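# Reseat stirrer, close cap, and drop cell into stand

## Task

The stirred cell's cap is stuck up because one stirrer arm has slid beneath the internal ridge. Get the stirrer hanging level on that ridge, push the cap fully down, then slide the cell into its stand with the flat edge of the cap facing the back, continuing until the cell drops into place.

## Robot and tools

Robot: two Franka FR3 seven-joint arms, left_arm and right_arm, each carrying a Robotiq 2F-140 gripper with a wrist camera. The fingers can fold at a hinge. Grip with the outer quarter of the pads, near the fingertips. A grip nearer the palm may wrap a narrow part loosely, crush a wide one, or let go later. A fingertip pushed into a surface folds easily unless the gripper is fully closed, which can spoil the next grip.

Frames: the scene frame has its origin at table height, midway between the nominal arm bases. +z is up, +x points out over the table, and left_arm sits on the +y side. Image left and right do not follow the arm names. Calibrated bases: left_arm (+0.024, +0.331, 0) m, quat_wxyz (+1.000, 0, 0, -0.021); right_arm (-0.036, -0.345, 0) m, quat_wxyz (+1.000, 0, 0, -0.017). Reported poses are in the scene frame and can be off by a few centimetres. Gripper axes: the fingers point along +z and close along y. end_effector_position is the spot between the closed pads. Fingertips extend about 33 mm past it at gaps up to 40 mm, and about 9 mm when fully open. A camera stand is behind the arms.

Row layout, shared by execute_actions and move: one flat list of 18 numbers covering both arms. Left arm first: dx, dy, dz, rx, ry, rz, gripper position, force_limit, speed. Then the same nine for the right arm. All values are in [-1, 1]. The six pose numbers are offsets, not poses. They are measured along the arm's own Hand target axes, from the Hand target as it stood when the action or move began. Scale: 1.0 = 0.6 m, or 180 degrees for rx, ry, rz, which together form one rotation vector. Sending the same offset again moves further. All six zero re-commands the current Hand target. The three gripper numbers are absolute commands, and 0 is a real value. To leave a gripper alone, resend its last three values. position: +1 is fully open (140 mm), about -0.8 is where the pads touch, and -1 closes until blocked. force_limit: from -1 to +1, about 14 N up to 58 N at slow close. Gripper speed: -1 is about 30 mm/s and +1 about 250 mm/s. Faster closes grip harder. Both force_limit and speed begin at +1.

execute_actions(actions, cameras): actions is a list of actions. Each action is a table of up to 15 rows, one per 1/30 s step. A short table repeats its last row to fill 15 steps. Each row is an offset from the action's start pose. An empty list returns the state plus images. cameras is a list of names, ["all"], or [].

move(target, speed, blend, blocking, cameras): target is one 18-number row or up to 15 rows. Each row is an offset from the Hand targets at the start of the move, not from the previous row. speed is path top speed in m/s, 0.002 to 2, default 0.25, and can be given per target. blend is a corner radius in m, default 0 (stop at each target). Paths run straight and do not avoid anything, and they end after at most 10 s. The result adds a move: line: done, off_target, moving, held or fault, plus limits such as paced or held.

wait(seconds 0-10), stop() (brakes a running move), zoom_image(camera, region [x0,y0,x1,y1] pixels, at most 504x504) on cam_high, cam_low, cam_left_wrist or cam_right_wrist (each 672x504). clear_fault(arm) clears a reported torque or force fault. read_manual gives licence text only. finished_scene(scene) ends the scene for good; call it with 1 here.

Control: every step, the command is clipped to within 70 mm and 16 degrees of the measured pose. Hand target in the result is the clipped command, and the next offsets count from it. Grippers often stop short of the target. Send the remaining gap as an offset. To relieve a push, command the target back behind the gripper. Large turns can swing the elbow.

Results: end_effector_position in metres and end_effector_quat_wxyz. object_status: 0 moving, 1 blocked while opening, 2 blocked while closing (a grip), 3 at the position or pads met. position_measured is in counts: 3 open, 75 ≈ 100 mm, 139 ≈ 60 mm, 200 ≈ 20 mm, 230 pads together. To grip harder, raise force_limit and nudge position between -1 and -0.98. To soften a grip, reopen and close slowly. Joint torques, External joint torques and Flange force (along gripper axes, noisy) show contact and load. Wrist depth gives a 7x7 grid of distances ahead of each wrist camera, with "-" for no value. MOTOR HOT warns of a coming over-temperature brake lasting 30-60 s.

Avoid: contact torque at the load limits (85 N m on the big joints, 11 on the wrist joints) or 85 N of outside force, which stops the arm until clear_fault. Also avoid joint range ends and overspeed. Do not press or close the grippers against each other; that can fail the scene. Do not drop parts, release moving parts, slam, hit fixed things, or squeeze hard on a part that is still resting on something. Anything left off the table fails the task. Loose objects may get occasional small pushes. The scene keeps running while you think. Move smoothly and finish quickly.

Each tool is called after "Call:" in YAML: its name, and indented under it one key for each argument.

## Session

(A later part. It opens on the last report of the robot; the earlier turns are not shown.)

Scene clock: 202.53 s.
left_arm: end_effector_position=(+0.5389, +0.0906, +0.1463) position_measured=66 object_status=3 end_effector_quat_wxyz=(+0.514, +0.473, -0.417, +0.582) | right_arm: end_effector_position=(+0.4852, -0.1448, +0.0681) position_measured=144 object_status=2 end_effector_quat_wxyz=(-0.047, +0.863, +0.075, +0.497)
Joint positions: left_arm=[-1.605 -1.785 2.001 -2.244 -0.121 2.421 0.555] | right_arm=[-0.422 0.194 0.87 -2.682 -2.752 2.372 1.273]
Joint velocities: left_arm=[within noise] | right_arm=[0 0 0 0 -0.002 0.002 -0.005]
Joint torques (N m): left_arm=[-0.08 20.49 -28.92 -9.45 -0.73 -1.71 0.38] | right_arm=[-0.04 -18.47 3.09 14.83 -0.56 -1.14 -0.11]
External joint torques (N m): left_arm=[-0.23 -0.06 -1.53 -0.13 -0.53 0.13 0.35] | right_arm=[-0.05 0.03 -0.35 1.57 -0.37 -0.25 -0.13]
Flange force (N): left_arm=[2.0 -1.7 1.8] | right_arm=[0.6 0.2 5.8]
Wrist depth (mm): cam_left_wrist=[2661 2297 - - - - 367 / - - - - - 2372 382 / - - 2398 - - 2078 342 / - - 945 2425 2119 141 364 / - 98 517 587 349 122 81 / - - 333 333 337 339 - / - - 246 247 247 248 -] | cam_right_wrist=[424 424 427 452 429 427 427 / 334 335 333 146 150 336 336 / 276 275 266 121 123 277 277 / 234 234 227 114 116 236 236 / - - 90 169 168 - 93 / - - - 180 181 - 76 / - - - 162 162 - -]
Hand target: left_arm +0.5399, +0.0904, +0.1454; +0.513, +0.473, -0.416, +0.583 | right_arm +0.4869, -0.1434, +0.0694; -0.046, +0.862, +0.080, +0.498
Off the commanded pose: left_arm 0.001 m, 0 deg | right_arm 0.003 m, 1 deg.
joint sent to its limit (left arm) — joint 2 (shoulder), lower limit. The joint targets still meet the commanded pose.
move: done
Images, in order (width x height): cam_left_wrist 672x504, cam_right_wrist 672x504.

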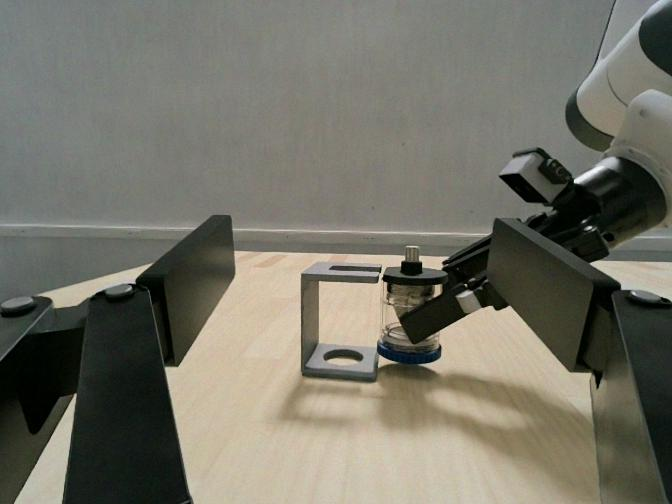

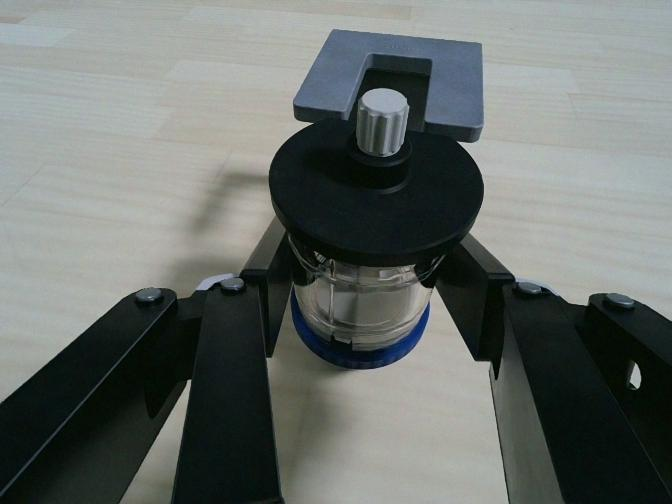

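Call:
move:
  target:
    - [0,0,0,0,0,0,0.5,-1,-1,-0.0058,0.0,0.0033,0,0,0,-1,-0.5,-1]
  speed: 0.04
  cameras: ["cam_right_wrist","cam_left_wrist"]

Call:
zoom_image:
  camera: "cam_right_wrist"
  region: [260, 30, 490, 260]

Call:
zoom_image:
  camera: "cam_left_wrist"
  region: [290, 240, 470, 390]

Scene clock: 204.73 s.
left_arm: end_effector_position=(+0.5389, +0.0906, +0.1463) position_measured=66 object_status=3 end_effector_quat_wxyz=(+0.514, +0.473, -0.417, +0.582) | right_arm: end_effector_position=(+0.4833, -0.1444, +0.0625) position_measured=144 object_status=2 end_effector_quat_wxyz=(-0.047, +0.865, +0.076, +0.494)
Joint positions: left_arm=[-1.605 -1.785 2.001 -2.244 -0.121 2.421 0.555] | right_arm=[-0.418 0.212 0.863 -2.682 -2.755 2.365 1.265]
Joint velocities: left_arm=[within noise] | right_arm=[0.002 0.001 -0.001 0.001 0 -0.005 -0.003]
Joint torques (N m): left_arm=[-0.09 20.46 -28.93 -9.46 -0.73 -1.7 0.39] | right_arm=[0.03 -18.84 3.26 14.48 -0.57 -1.6 -0.03]
External joint torques (N m): left_arm=[-0.05 -0.01 -1.52 0 -0.53 0.15 0.36] | right_arm=[0.02 -0.03 -0.49 1.44 -0.38 -0.73 -0.05]
Flange force (N): left_arm=[2.0 -1.6 1.5] | right_arm=[-1.3 0.1 6.0]
Wrist depth (mm): cam_left_wrist=[2452 - - - 2321 2119 364 / 2598 3306 - 1931 - - 381 / 2508 - - 2250 - 2250 341 / - 115 779 - 925 141 833 / - 98 521 526 364 122 81 / - - 333 334 338 339 - / - - 246 247 248 249 -] | cam_right_wrist=[404 404 407 407 176 410 407 / 318 321 321 115 146 323 323 / 265 265 266 119 123 267 267 / 226 226 220 114 119 228 227 / - - 97 169 170 - 93 / - - - 176 175 - 76 / - - - 157 157 - -]
Hand target: left_arm +0.5399, +0.0904, +0.1454; +0.513, +0.473, -0.416, +0.583 | right_arm +0.4869, -0.1434, +0.0654; -0.046, +0.862, +0.080, +0.498
Off the commanded pose: left_arm 0.001 m, 0 deg | right_arm 0.005 m, 1 deg.
joint sent to its limit (left arm) — joint 2 (shoulder), lower limit. The joint targets still meet the commanded pose.
move: off_target (right_arm)
Images, in order (width x height): cam_left_wrist 672x504, cam_right_wrist 672x504.

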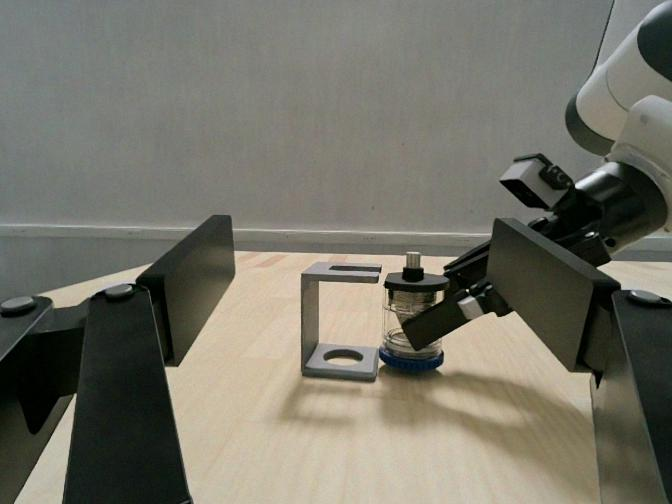

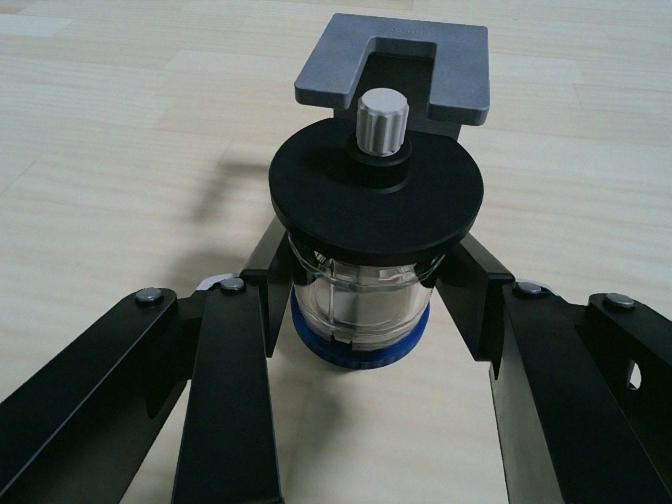

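Scaled by 2.191 from the camera's 672x504 image, which has a finer 960x720 frame.

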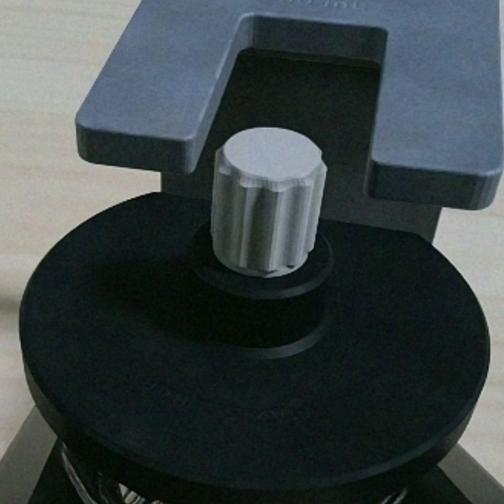

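Scaled by 2.800 from the camera's 672x504 image, which has a finer 960x720 frame.

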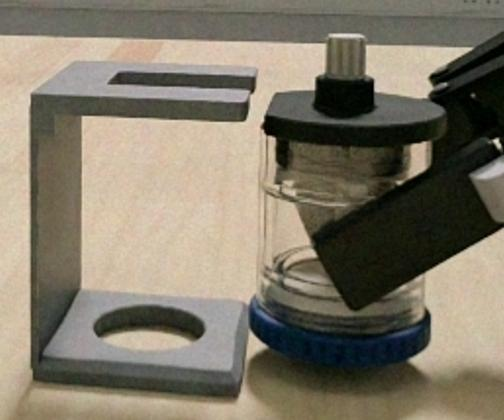

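Call:
move:
  target:
    - [0,0,0,0,0,0,0.5,-1,-1,0.0107,0.0062,0.0217,0,0,0,-1,-0.5,-1]
  speed: 0.03
  cameras: ["cam_right_wrist","cam_left_wrist"]

Call:
zoom_image:
  camera: "cam_right_wrist"
  region: [260, 30, 490, 260]

Call:
zoom_image:
  camera: "cam_left_wrist"
  region: [290, 240, 470, 390]

Scene clock: 206.20 s.
left_arm: end_effector_position=(+0.5389, +0.0906, +0.1463) position_measured=66 object_status=3 end_effector_quat_wxyz=(+0.514, +0.473, -0.417, +0.582) | right_arm: end_effector_position=(+0.4998, -0.1458, +0.0628) position_measured=144 object_status=2 end_effector_quat_wxyz=(-0.047, +0.864, +0.075, +0.496)
Joint positions: left_arm=[-1.605 -1.785 2.001 -2.244 -0.121 2.421 0.555] | right_arm=[-0.416 0.25 0.836 -2.642 -2.772 2.367 1.24]
Joint velocities: left_arm=[within noise] | right_arm=[0.001 0 -0.001 0.001 0 0 -0.005]
Joint torques (N m): left_arm=[-0.05 20.48 -28.93 -9.47 -0.73 -1.7 0.36] | right_arm=[0 -20.44 4.11 14.9 -0.59 -1.17 -0.05]
External joint torques (N m): left_arm=[-0.03 -0.01 -1.48 -0.05 -0.53 0.15 0.33] | right_arm=[0.01 -0.01 -0.31 1.62 -0.4 -0.28 -0.08]
Flange force (N): left_arm=[2.1 -1.4 1.4] | right_arm=[0.6 0.3 5.6]
Wrist depth (mm): cam_left_wrist=[2398 - 2321 - - 2273 358 / - 2297 - - 2297 2297 351 / 2139 4279 - - - 358 342 / 2629 116 791 2537 426 141 361 / - 98 523 535 351 122 81 / - - 333 313 336 339 - / - - 246 245 247 249 -] | cam_right_wrist=[410 410 410 431 436 413 413 / 322 324 324 140 135 324 325 / 266 267 258 121 123 269 268 / 227 227 220 111 116 228 228 / - - 97 169 170 - 93 / - - - 175 175 - 76 / - - - 157 157 - -]
Hand target: left_arm +0.5399, +0.0904, +0.1454; +0.513, +0.473, -0.416, +0.583 | right_arm +0.5018, -0.1444, +0.0645; -0.046, +0.862, +0.080, +0.498
Off the commanded pose: left_arm 0.001 m, 0 deg | right_arm 0.003 m, 1 deg.
joint sent to its limit (left arm) — joint 2 (shoulder), lower limit. The joint targets still meet the commanded pose.
move: done
Images, in order (width x height): cam_left_wrist 672x504, cam_right_wrist 672x504.

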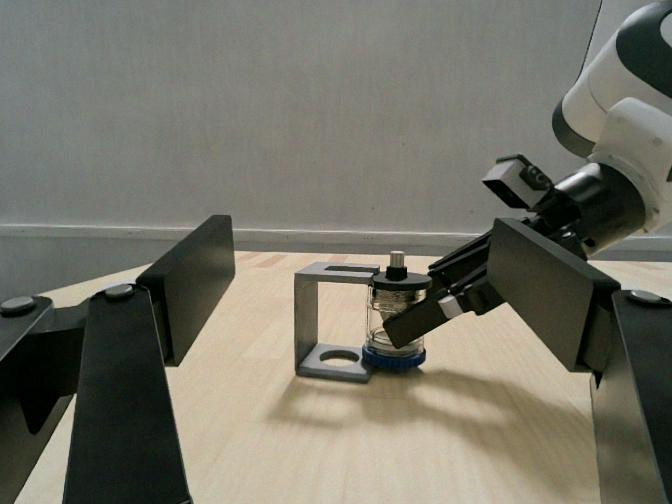

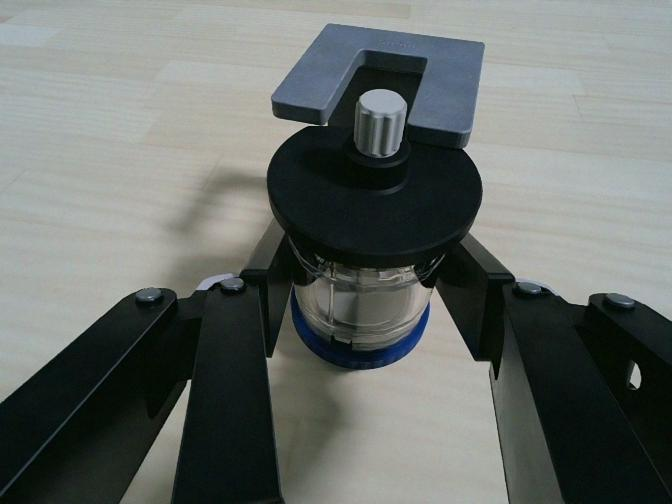

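Scaled by 2.191 from the camera's 672x504 image, which has a finer 960x720 frame.

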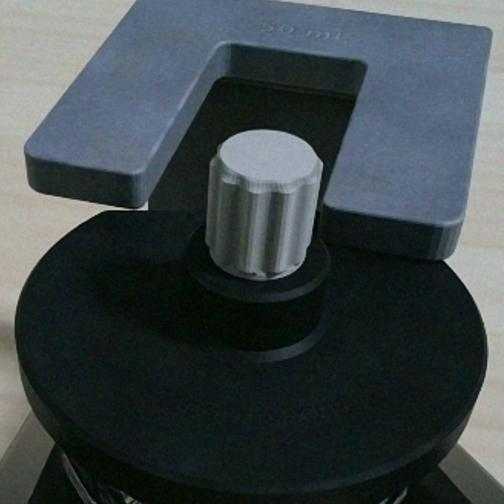

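Scaled by 2.800 from the camera's 672x504 image, which has a finer 960x720 frame.

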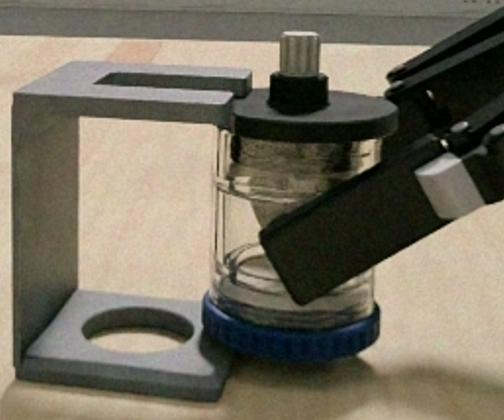

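Call:
move:
  target:
    - [0,0,0,0,0,0,0.5,-1,-1,-0.0107,-0.0055,-0.0185,0,0,0,-1,-0.5,-1]
  speed: 0.05
  cameras: ["cam_right_wrist","cam_left_wrist"]

Call:
zoom_image:
  camera: "cam_right_wrist"
  region: [260, 10, 490, 240]

Call:
zoom_image:
  camera: "cam_left_wrist"
  region: [330, 240, 450, 320]

Call:
zoom_image:
  camera: "cam_left_wrist"
  region: [290, 320, 450, 400]

Scene clock: 208.17 s.
left_arm: end_effector_position=(+0.5389, +0.0906, +0.1463) position_measured=66 object_status=3 end_effector_quat_wxyz=(+0.514, +0.473, -0.417, +0.582) | right_arm: end_effector_position=(+0.4862, -0.1427, +0.0614) position_measured=144 object_status=2 end_effector_quat_wxyz=(-0.046, +0.864, +0.084, +0.494)
Joint positions: left_arm=[-1.605 -1.785 2.001 -2.244 -0.121 2.421 0.555] | right_arm=[-0.414 0.226 0.855 -2.673 -2.765 2.362 1.247]
Joint velocities: left_arm=[within noise] | right_arm=[0 -0.001 0.001 -0.001 0.001 -0.001 0.005]
Joint torques (N m): left_arm=[-0.08 20.48 -28.94 -9.44 -0.72 -1.7 0.41] | right_arm=[-0.79 -20.33 4.28 13.41 0.24 -1.66 0.24]
External joint torques (N m): left_arm=[-0.17 -0.05 -1.47 -0.06 -0.53 0.15 0.38] | right_arm=[-0.78 -1.03 0.32 0.41 0.42 -0.79 0.21]
Flange force (N): left_arm=[1.9 -1.6 1.7] | right_arm=[1.6 0.1 -4.5]
Wrist depth (mm): cam_left_wrist=[2910 - 2346 2139 2508 - 372 / - - - - - - 378 / - - - - 2346 2321 345 / - 2629 782 2250 949 141 350 / - 98 522 587 355 122 81 / - - 333 314 334 339 - / - - 247 247 247 248 -] | cam_right_wrist=[394 397 402 195 177 407 414 / 315 315 317 149 150 323 326 / 262 262 262 121 123 267 267 / 223 224 218 114 119 227 228 / - - 97 170 170 - 93 / - - - 174 174 - - / - - - 156 157 - -]
Hand target: left_arm +0.5399, +0.0904, +0.1454; +0.513, +0.473, -0.416, +0.583 | right_arm +0.4886, -0.1435, +0.0644; -0.046, +0.862, +0.080, +0.498
Off the commanded pose: left_arm 0.001 m, 0 deg | right_arm 0.004 m, 1 deg.
joint sent to its limit (left arm) — joint 2 (shoulder), lower limit. The joint targets still meet the commanded pose.
move: off_target (right_arm)
Images, in order (width x height): cam_left_wrist 672x504, cam_right_wrist 672x504.

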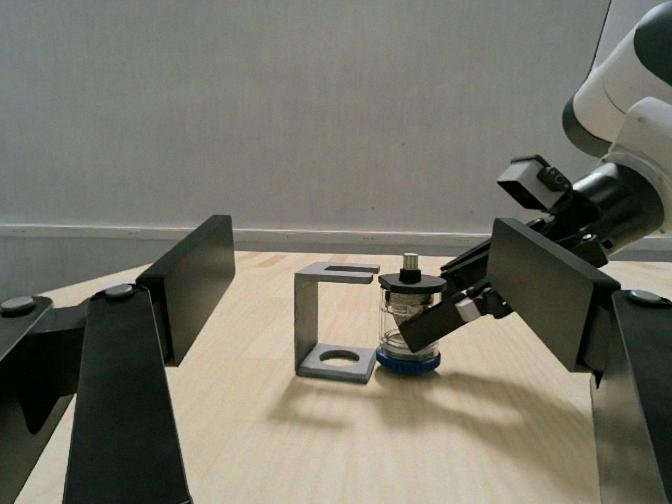

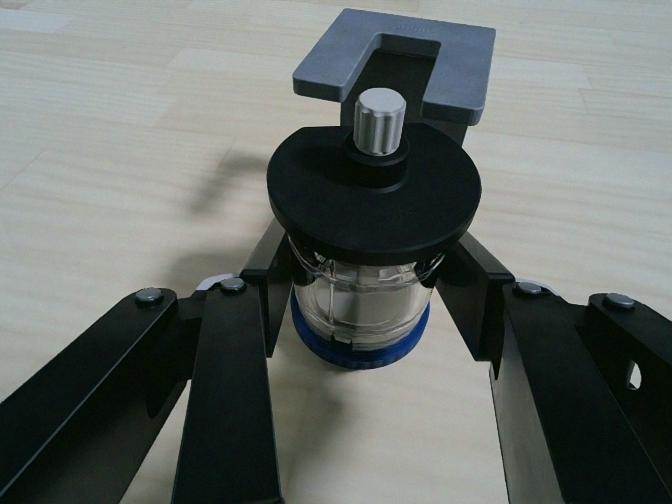

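Scaled by 2.191 from the camera's 672x504 image, which has a finer 960x720 frame.

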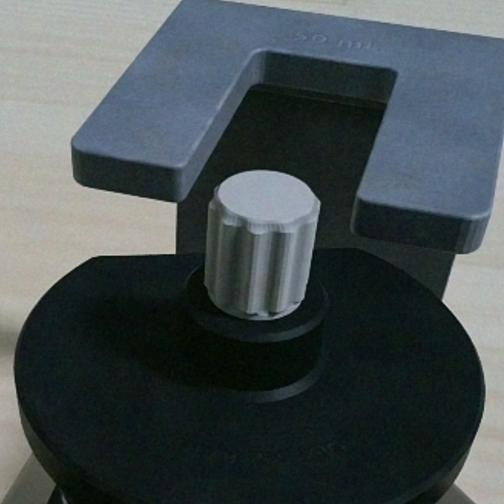

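Scaled by 4.200 from the camera's 672x504 image, which has a finer 960x720 frame.

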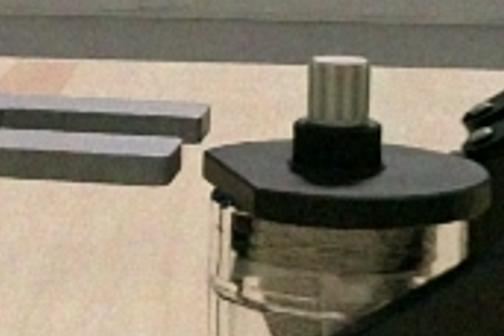

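Scaled by 3.150 from the camera's 672x504 image, which has a finer 960x720 frame.

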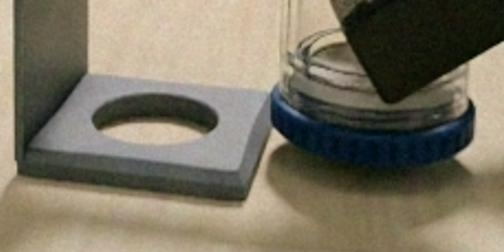

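Call:
move:
  target:
    - [0,0,0,0,0,0,0.5,-1,-1,-0.0018,-0.0232,-0.0018,-0.0962,0,0.0556,-1,-0.5,-1]
  speed: 0.08
  cameras: ["cam_right_wrist","cam_left_wrist"]

Call:
zoom_image:
  camera: "cam_right_wrist"
  region: [260, 10, 490, 240]

Call:
zoom_image:
  camera: "cam_left_wrist"
  region: [290, 240, 470, 390]

Scene clock: 212.13 s.
left_arm: end_effector_position=(+0.5389, +0.0906, +0.1463) position_measured=66 object_status=3 end_effector_quat_wxyz=(+0.514, +0.473, -0.417, +0.582) | right_arm: end_effector_position=(+0.4820, -0.1292, +0.0617) position_measured=144 object_status=2 end_effector_quat_wxyz=(+0.038, +0.865, -0.072, +0.496)
Joint positions: left_arm=[-1.605 -1.785 2.001 -2.244 -0.121 2.421 0.555] | right_arm=[-0.172 0.318 0.853 -2.593 -2.15 2.13 1.1]
Joint velocities: left_arm=[within noise] | right_arm=[0.003 0 -0.002 0 0.001 -0.002 -0.007]
Joint torques (N m): left_arm=[-0.08 20.5 -28.93 -9.44 -0.72 -1.7 0.38] | right_arm=[-0.1 -22.23 5.26 14.59 0 -1.5 0.04]
External joint torques (N m): left_arm=[-0.11 -0.03 -1.52 -0.03 -0.52 0.15 0.34] | right_arm=[-0.07 -0.21 -0.55 1.29 0.32 -0.75 0.02]
Flange force (N): left_arm=[2.0 -1.7 1.6] | right_arm=[-1.0 -3.5 2.9]
Wrist depth (mm): cam_left_wrist=[- - - - - - - / - - 2871 2537 2182 - - / 2694 - - - 2250 - 280 / 2834 2598 785 2508 921 132 282 / - 98 523 613 337 122 81 / - - 333 314 336 339 - / - - 246 247 248 249 -] | cam_right_wrist=[391 394 377 189 384 405 411 / 310 312 303 146 152 320 323 / 258 260 260 121 123 264 267 / 220 221 222 114 123 226 227 / - - 97 169 170 - 93 / - - - 172 173 - 76 / - - - 155 156 - -]
Hand target: left_arm +0.5399, +0.0904, +0.1454; +0.513, +0.473, -0.416, +0.583 | right_arm +0.4846, -0.1301, +0.0640; +0.041, +0.863, -0.071, +0.499
Off the commanded pose: left_arm 0.001 m, 0 deg | right_arm 0.004 m, 1 deg.
joint sent to its limit (left arm) — joint 2 (shoulder), lower limit. The joint targets still meet the commanded pose.
move: off_target (right_arm)
Images, in order (width x height): cam_left_wrist 672x504, cam_right_wrist 672x504.

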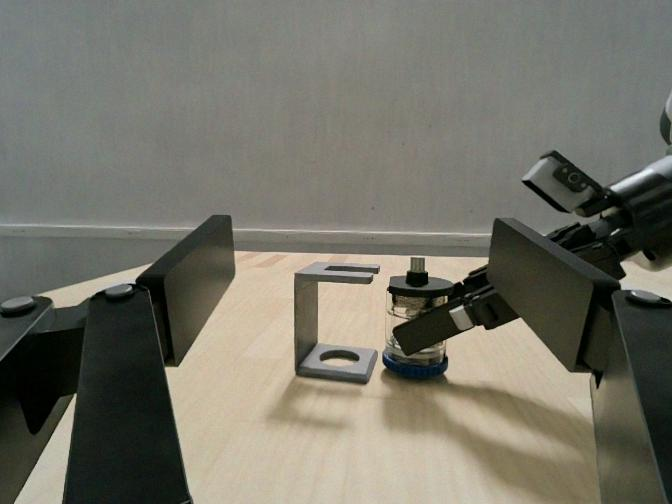

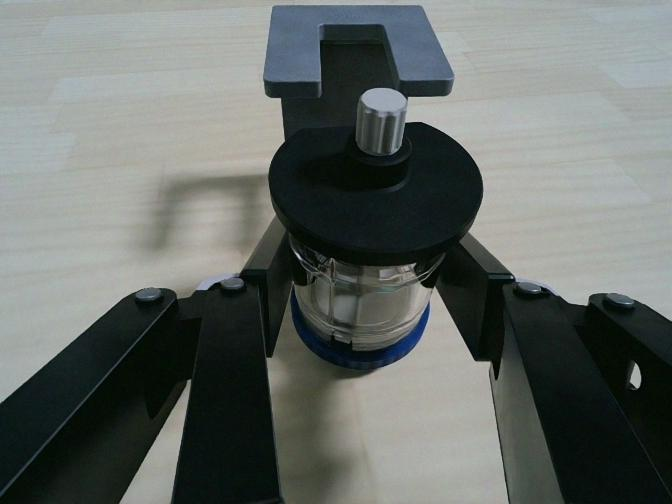

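Scaled by 2.191 from the camera's 672x504 image, which has a finer 960x720 frame.

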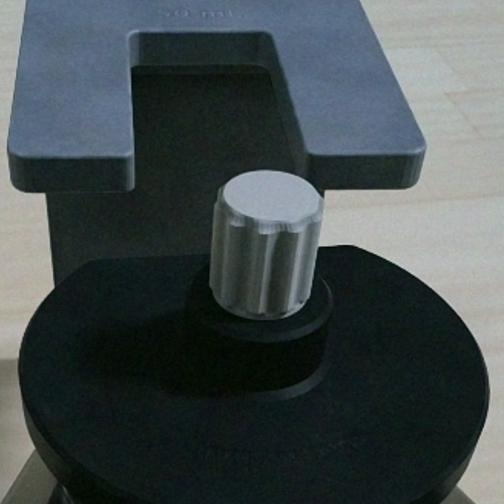

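Scaled by 2.800 from the camera's 672x504 image, which has a finer 960x720 frame.

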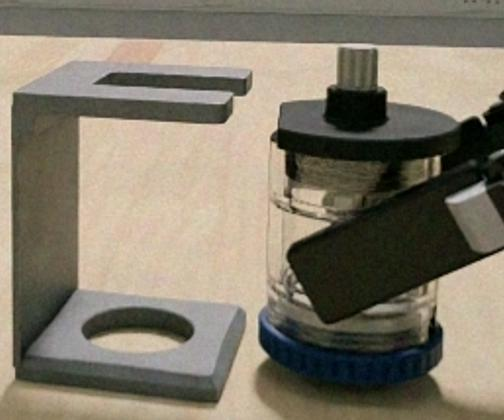

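Call:
move:
  target:
    - [0,0,0,0,0,0,0.5,-1,-1,0,-0.0058,0,-0.0337,0,0.0194,-1,-0.5,-1]
  speed: 0.08
  cameras: ["cam_right_wrist","cam_left_wrist"]

Call:
zoom_image:
  camera: "cam_right_wrist"
  region: [260, 10, 490, 240]

Call:
zoom_image:
  camera: "cam_left_wrist"
  region: [330, 240, 470, 320]

Call:
zoom_image:
  camera: "cam_left_wrist"
  region: [290, 320, 460, 400]

Scene clock: 213.80 s.
left_arm: end_effector_position=(+0.5389, +0.0906, +0.1463) position_measured=66 object_status=3 end_effector_quat_wxyz=(+0.514, +0.473, -0.417, +0.582) | right_arm: end_effector_position=(+0.4829, -0.1256, +0.0618) position_measured=144 object_status=2 end_effector_quat_wxyz=(+0.068, +0.859, -0.124, +0.493)
Joint positions: left_arm=[-1.605 -1.785 2.001 -2.244 -0.121 2.421 0.555] | right_arm=[-0.095 0.375 0.846 -2.527 -1.984 2.033 1.07]
Joint velocities: left_arm=[within noise] | right_arm=[0.003 0 -0.002 -0.001 0.002 -0.003 -0.004]
Joint torques (N m): left_arm=[-0.15 20.47 -28.93 -9.46 -0.73 -1.71 0.37] | right_arm=[-0.38 -24.16 6.43 14.81 -0.14 -1.43 0.03]
External joint torques (N m): left_arm=[-0.16 0 -1.56 0 -0.53 0.15 0.34] | right_arm=[-0.34 -0.19 -0.56 1.24 0.27 -0.72 0]
Flange force (N): left_arm=[2.0 -1.9 1.7] | right_arm=[-0.8 -3.4 2.3]
Wrist depth (mm): cam_left_wrist=[- - - 2321 - - - / - - - - - - - / 2834 - - - 2629 2661 275 / 2949 115 788 2182 3306 131 265 / - 98 521 603 341 131 81 / - - 334 311 338 338 - / - - 245 246 248 248 -] | cam_right_wrist=[388 392 356 188 405 407 413 / 308 311 291 140 306 322 324 / 255 258 258 121 123 266 267 / 220 220 222 114 119 226 228 / - - 97 170 170 - 93 / - - - 172 173 - 76 / - - - 155 155 - -]
Hand target: left_arm +0.5399, +0.0904, +0.1454; +0.513, +0.473, -0.416, +0.583 | right_arm +0.4852, -0.1267, +0.0640; +0.072, +0.857, -0.124, +0.495
Off the commanded pose: left_arm 0.001 m, 0 deg | right_arm 0.003 m, 1 deg.
joint sent to its limit (left arm) — joint 2 (shoulder), lower limit. The joint targets still meet the commanded pose.
move: done
Images, in order (width x height): cam_left_wrist 672x504, cam_right_wrist 672x504.

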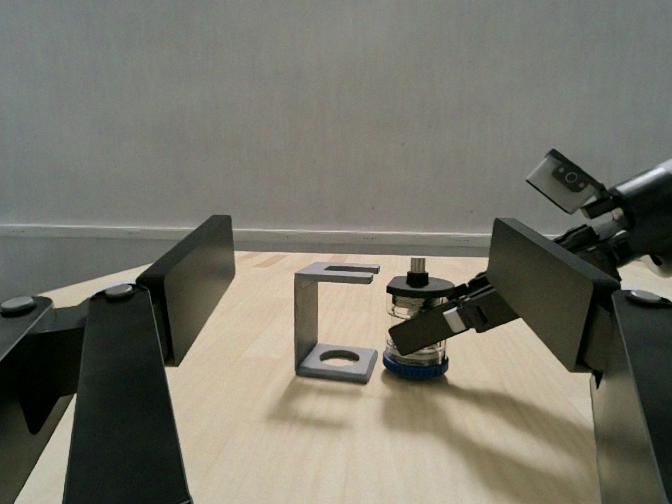

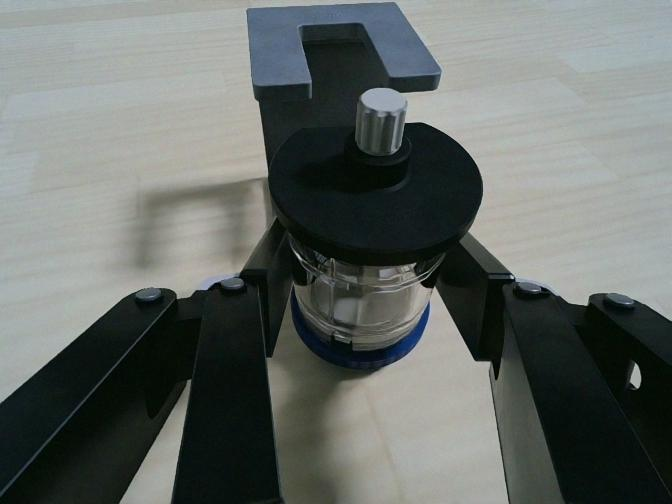

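Scaled by 2.191 from the camera's 672x504 image, which has a finer 960x720 frame.

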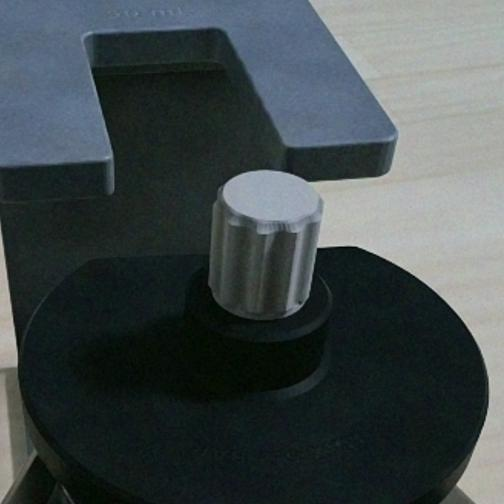

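Scaled by 3.600 from the camera's 672x504 image, which has a finer 960x720 frame.

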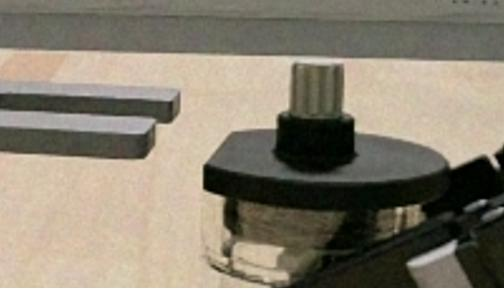

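Scaled by 2.965 from the camera's 672x504 image, which has a finer 960x720 frame.

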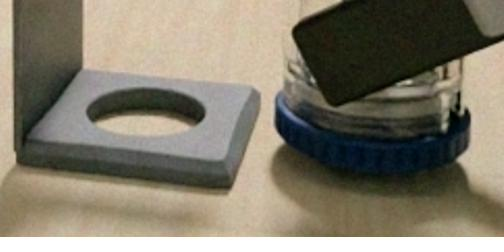

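Call:
move:
  target:
    - [0,0,0,0,0,0,0.5,-1,-1,0.0061,0.0017,-0.0035,0.0072,0,-0.0042,-1,-0.5,-1]
  speed: 0.04
  cameras: ["cam_right_wrist","cam_left_wrist"]

Call:
zoom_image:
  camera: "cam_right_wrist"
  region: [240, 10, 490, 240]

Call:
zoom_image:
  camera: "cam_left_wrist"
  region: [330, 240, 470, 320]

Call:
zoom_image:
  camera: "cam_left_wrist"
  region: [290, 320, 460, 400]

Scene clock: 215.93 s.
left_arm: end_effector_position=(+0.5389, +0.0906, +0.1463) position_measured=66 object_status=3 end_effector_quat_wxyz=(+0.514, +0.473, -0.417, +0.582) | right_arm: end_effector_position=(+0.4836, -0.1285, +0.0659) position_measured=144 object_status=2 end_effector_quat_wxyz=(+0.065, +0.859, -0.116, +0.494)
Joint positions: left_arm=[-1.605 -1.785 2.001 -2.244 -0.121 2.421 0.555] | right_arm=[-0.108 0.348 0.846 -2.542 -1.999 2.06 1.068]
Joint velocities: left_arm=[within noise] | right_arm=[0 0.002 0 0 -0.001 0.004 0.002]
Joint torques (N m): left_arm=[-0.07 20.49 -28.94 -9.46 -0.73 -1.7 0.37] | right_arm=[-0.85 -24.44 6.63 13.95 -0.92 -0.89 -0.03]
External joint torques (N m): left_arm=[-0.01 0.04 -1.53 0.04 -0.54 0.16 0.34] | right_arm=[-0.79 -1.06 0.2 0.23 -0.53 -0.16 -0.05]
Flange force (N): left_arm=[2.1 -1.6 1.3] | right_arm=[3.5 3.4 -1.4]
Wrist depth (mm): cam_left_wrist=[1931 - 2949 - - 2508 - / - 2346 - - - - - / - - - - - - 273 / - 115 153 - 2321 132 272 / - 98 517 593 338 122 81 / - - 334 310 335 339 - / - - 246 246 249 249 -] | cam_right_wrist=[394 401 364 189 416 422 429 / 317 319 297 140 316 331 336 / 263 265 256 121 122 273 275 / 224 226 220 114 119 233 233 / - - 97 169 170 - 93 / - - - 176 177 - 76 / - - - 158 159 - -]
Hand target: left_arm +0.5399, +0.0904, +0.1454; +0.513, +0.473, -0.416, +0.583 | right_arm +0.4849, -0.1277, +0.0683; +0.065, +0.858, -0.113, +0.496
Off the commanded pose: left_arm 0.001 m, 0 deg | right_arm 0.003 m, 1 deg.
joint sent to its limit (left arm) — joint 2 (shoulder), lower limit. The joint targets still meet the commanded pose.
move: done
Images, in order (width x height): cam_left_wrist 672x504, cam_right_wrist 672x504.

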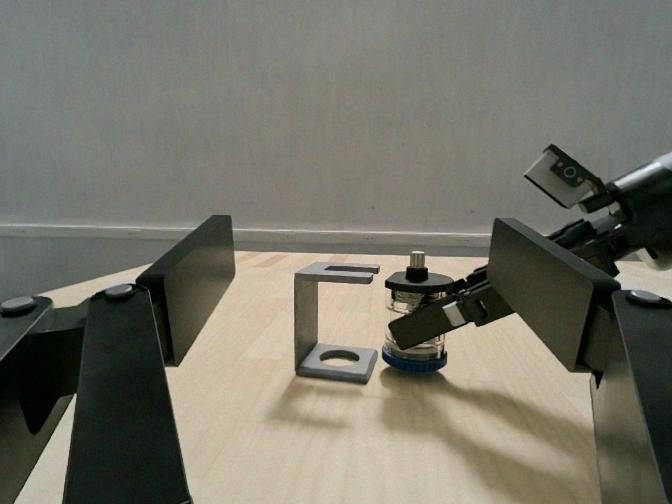

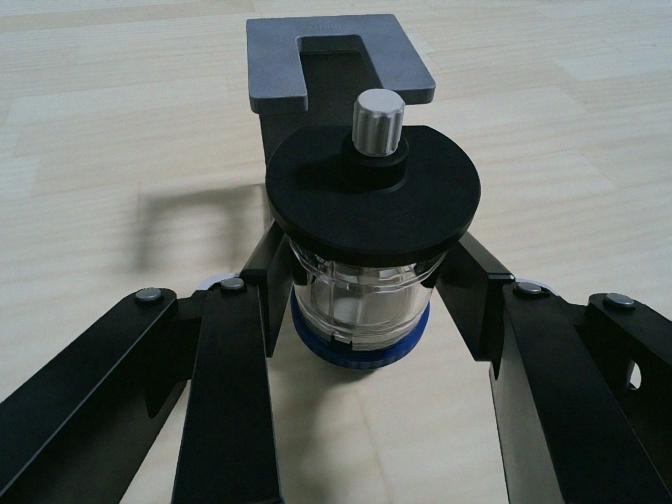

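Scaled by 2.016 from the camera's 672x504 image, which has a finer 960x720 frame.

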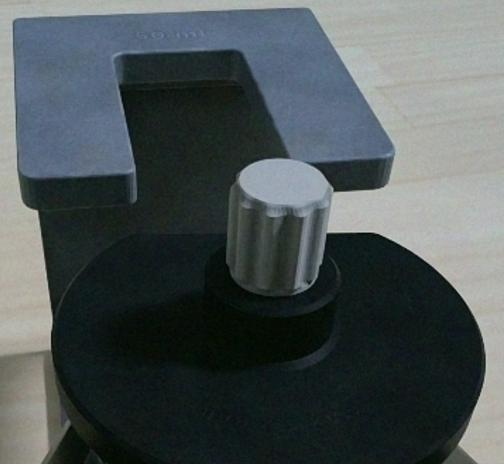

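Scaled by 3.600 from the camera's 672x504 image, which has a finer 960x720 frame.

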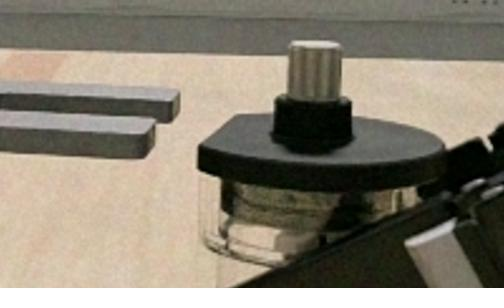

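Scaled by 2.965 from the camera's 672x504 image, which has a finer 960x720 frame.

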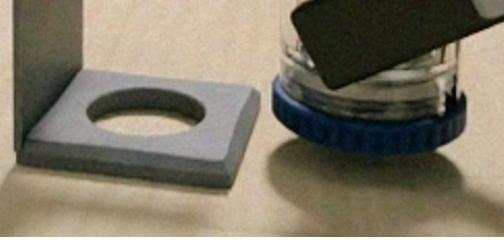

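Call:
zoom_image:
  camera: "cam_right_wrist"
  region: [240, 90, 440, 170]

Call:
zoom_image:
  camera: "cam_right_wrist"
  region: [260, 180, 490, 380]

Scaled by 2.520 from the camera's 672x504 image, which has a finer 960x720 frame.

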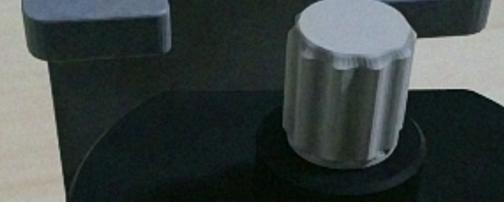

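Scaled by 2.191 from the camera's 672x504 image, which has a finer 960x720 frame.

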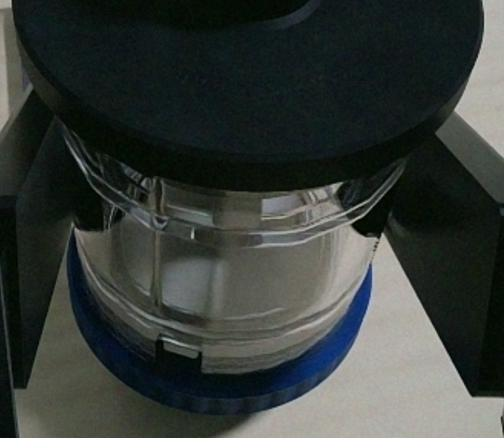

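Call:
move:
  target:
    - [0,0,0,0,0,0,0.5,-1,-1,-0.0012,-0.0028,0.0007,0.0212,0,-0.0122,-1,-0.5,-1]
  speed: 0.04
  cameras: ["cam_right_wrist","cam_left_wrist"]

Call:
zoom_image:
  camera: "cam_right_wrist"
  region: [240, 10, 490, 240]

Call:
zoom_image:
  camera: "cam_left_wrist"
  region: [330, 240, 470, 320]

Call:
zoom_image:
  camera: "cam_left_wrist"
  region: [290, 320, 460, 400]

Scene clock: 218.40 s.
left_arm: end_effector_position=(+0.5389, +0.0906, +0.1463) position_measured=66 object_status=3 end_effector_quat_wxyz=(+0.514, +0.473, -0.417, +0.582) | right_arm: end_effector_position=(+0.4840, -0.1266, +0.0652) position_measured=144 object_status=2 end_effector_quat_wxyz=(+0.048, +0.863, -0.079, +0.496)
Joint positions: left_arm=[-1.605 -1.785 2.001 -2.244 -0.121 2.421 0.555] | right_arm=[-0.144 0.321 0.845 -2.574 -2.099 2.116 1.074]
Joint velocities: left_arm=[within noise] | right_arm=[0 0.001 0.001 0.001 -0.002 0.006 0.003]
Joint torques (N m): left_arm=[-0.06 20.48 -28.93 -9.46 -0.72 -1.71 0.36] | right_arm=[-1.07 -23.56 5.92 13.8 -0.88 -0.88 0.35]
External joint torques (N m): left_arm=[-0.15 0.02 -1.57 -0.04 -0.52 0.14 0.33] | right_arm=[-1.11 -1.12 -0.01 0.32 -0.54 -0.16 0.32]
Flange force (N): left_arm=[2.1 -1.8 1.6] | right_arm=[3.3 4.6 -1.4]
Wrist depth (mm): cam_left_wrist=[- - 2346 2250 - - - / - 2452 2372 - - - - / - 2537 - - - - 280 / 2480 115 779 2480 2321 132 278 / - 98 522 525 339 122 81 / - - 335 313 337 339 - / - - 246 246 247 250 -] | cam_right_wrist=[392 396 402 197 394 422 431 / 313 315 308 147 303 333 337 / 261 263 264 121 123 273 275 / 223 224 219 114 119 232 234 / - - 97 170 170 - 93 / - - - 176 177 - 76 / - - - 158 159 - -]
Hand target: left_arm +0.5399, +0.0904, +0.1454; +0.513, +0.473, -0.416, +0.583 | right_arm +0.4853, -0.1260, +0.0674; +0.046, +0.862, -0.080, +0.498
Off the commanded pose: left_arm 0.001 m, 0 deg | right_arm 0.003 m, 0 deg.
joint sent to its limit (left arm) — joint 2 (shoulder), lower limit. The joint targets still meet the commanded pose.
move: done
Images, in order (width x height): cam_left_wrist 672x504, cam_right_wrist 672x504.

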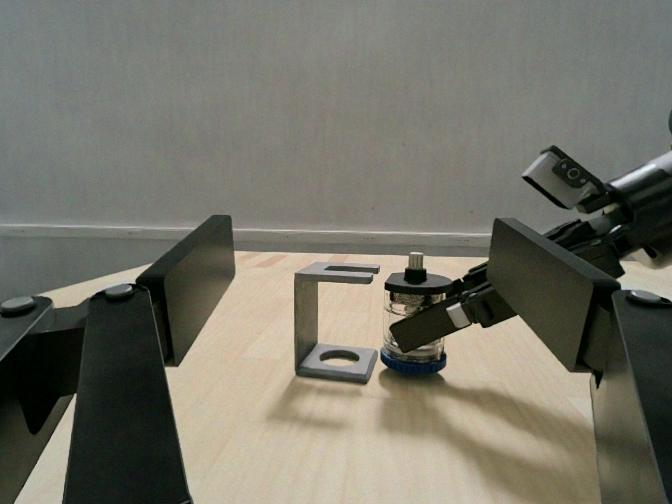

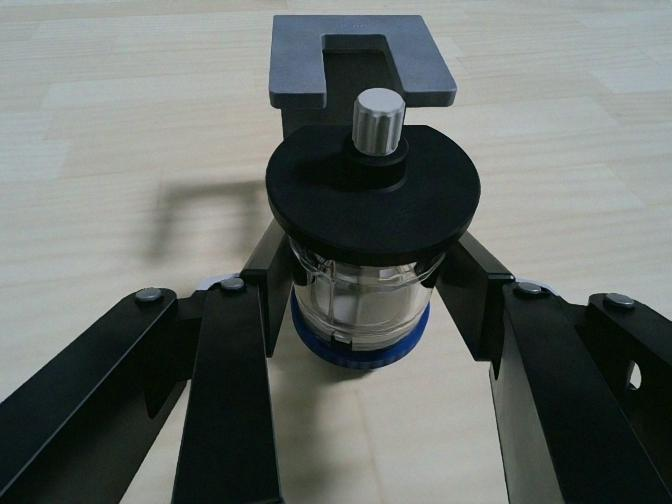

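Scaled by 2.016 from the camera's 672x504 image, which has a finer 960x720 frame.

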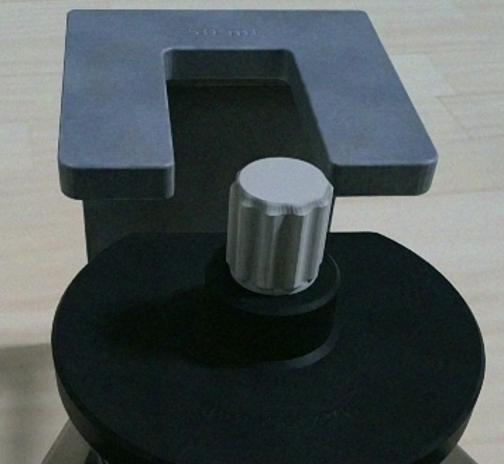

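Scaled by 3.600 from the camera's 672x504 image, which has a finer 960x720 frame.

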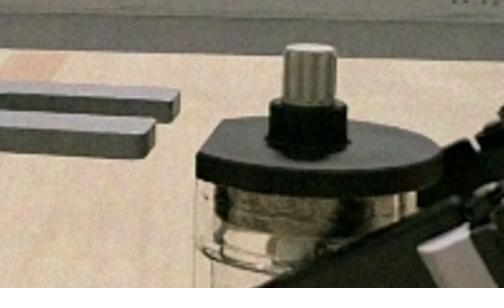

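Scaled by 2.965 from the camera's 672x504 image, which has a finer 960x720 frame.

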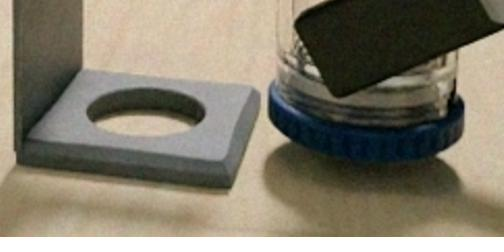

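Call:
move:
  target:
    - [0,0,0,0,0,0,0.5,-1,-1,0.0117,0.0003,0.0202,0,0,0,-1,-0.5,-1]
  speed: 0.03
  cameras: ["cam_right_wrist","cam_left_wrist"]

Call:
zoom_image:
  camera: "cam_right_wrist"
  region: [240, 10, 490, 240]

Call:
zoom_image:
  camera: "cam_left_wrist"
  region: [330, 240, 470, 320]

Call:
zoom_image:
  camera: "cam_left_wrist"
  region: [290, 320, 460, 400]

Scene clock: 219.77 s.
left_arm: end_effector_position=(+0.5389, +0.0906, +0.1463) position_measured=66 object_status=3 end_effector_quat_wxyz=(+0.514, +0.473, -0.417, +0.582) | right_arm: end_effector_position=(+0.4969, -0.1300, +0.0660) position_measured=144 object_status=2 end_effector_quat_wxyz=(+0.046, +0.863, -0.083, +0.497)
Joint positions: left_arm=[-1.605 -1.785 2.001 -2.244 -0.121 2.421 0.555] | right_arm=[-0.153 0.333 0.826 -2.552 -2.123 2.127 1.072]
Joint velocities: left_arm=[within noise] | right_arm=[0 0 -0.003 0.001 -0.004 0.005 -0.005]
Joint torques (N m): left_arm=[-0.08 20.51 -28.94 -9.42 -0.72 -1.71 0.37] | right_arm=[-0.54 -23.29 5.79 15.1 -0.93 -0.96 -0.1]
External joint torques (N m): left_arm=[-0.14 -0.02 -1.51 -0.04 -0.52 0.14 0.34] | right_arm=[-0.6 0.05 -0.4 1.34 -0.58 -0.23 -0.12]
Flange force (N): left_arm=[2.0 -1.7 1.6] | right_arm=[0.0 -1.4 5.3]
Wrist depth (mm): cam_left_wrist=[2372 - - - 2021 - - / 2949 2346 2227 2204 - - - / - - - - - - 288 / 2567 115 771 - 953 132 283 / - 98 530 528 341 122 81 / - - 333 331 336 339 - / - - 245 246 249 248 -] | cam_right_wrist=[400 404 409 191 418 422 427 / 318 319 322 142 150 331 334 / 264 265 257 118 122 273 275 / 226 226 221 113 115 232 234 / - - 97 169 170 - 93 / - - - 177 177 - 76 / - - - 159 159 - -]
Hand target: left_arm +0.5399, +0.0904, +0.1454; +0.513, +0.473, -0.416, +0.583 | right_arm +0.4991, -0.1288, +0.0675; +0.046, +0.862, -0.080, +0.498
Off the commanded pose: left_arm 0.001 m, 0 deg | right_arm 0.003 m, 0 deg.
joint sent to its limit (left arm) — joint 2 (shoulder), lower limit. The joint targets still meet the commanded pose.
move: done
Images, in order (width x height): cam_left_wrist 672x504, cam_right_wrist 672x504.

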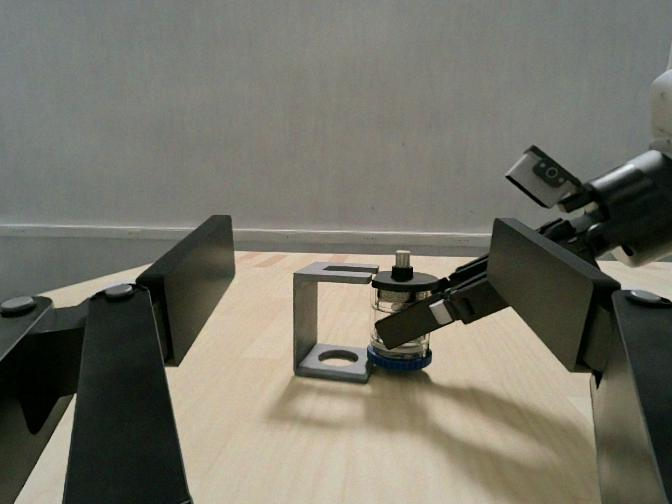

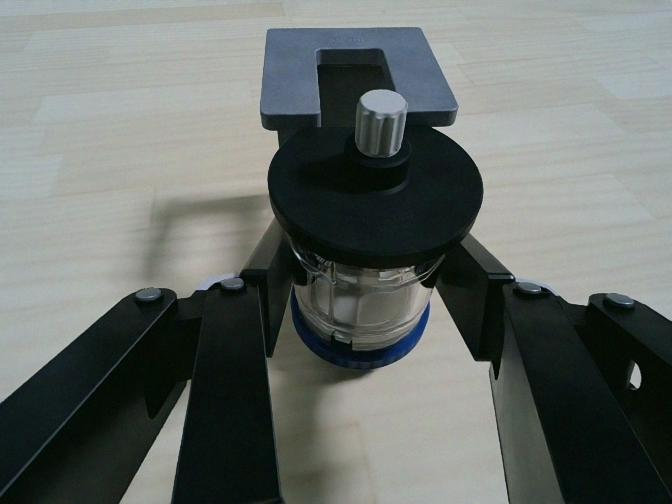

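Scaled by 2.016 from the camera's 672x504 image, which has a finer 960x720 frame.

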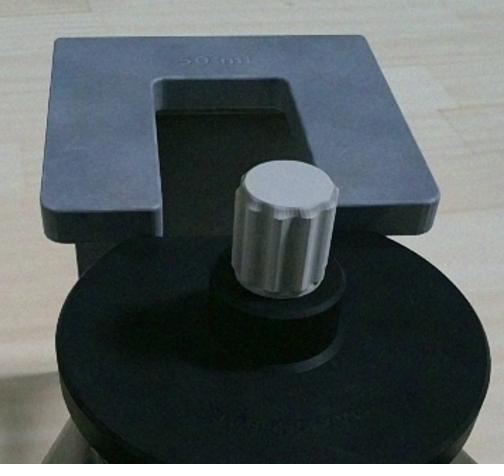

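Scaled by 3.600 from the camera's 672x504 image, which has a finer 960x720 frame.

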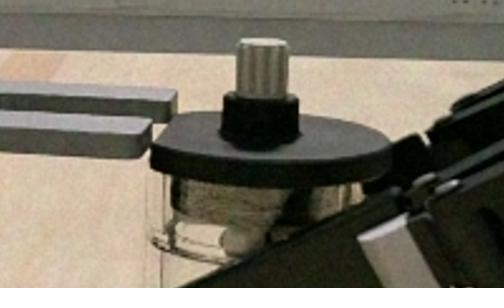

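Scaled by 2.965 from the camera's 672x504 image, which has a finer 960x720 frame.

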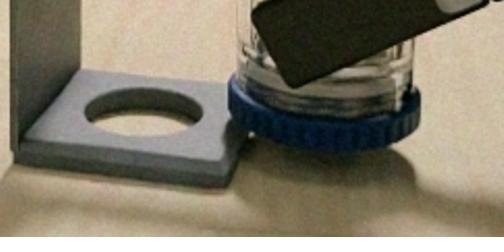

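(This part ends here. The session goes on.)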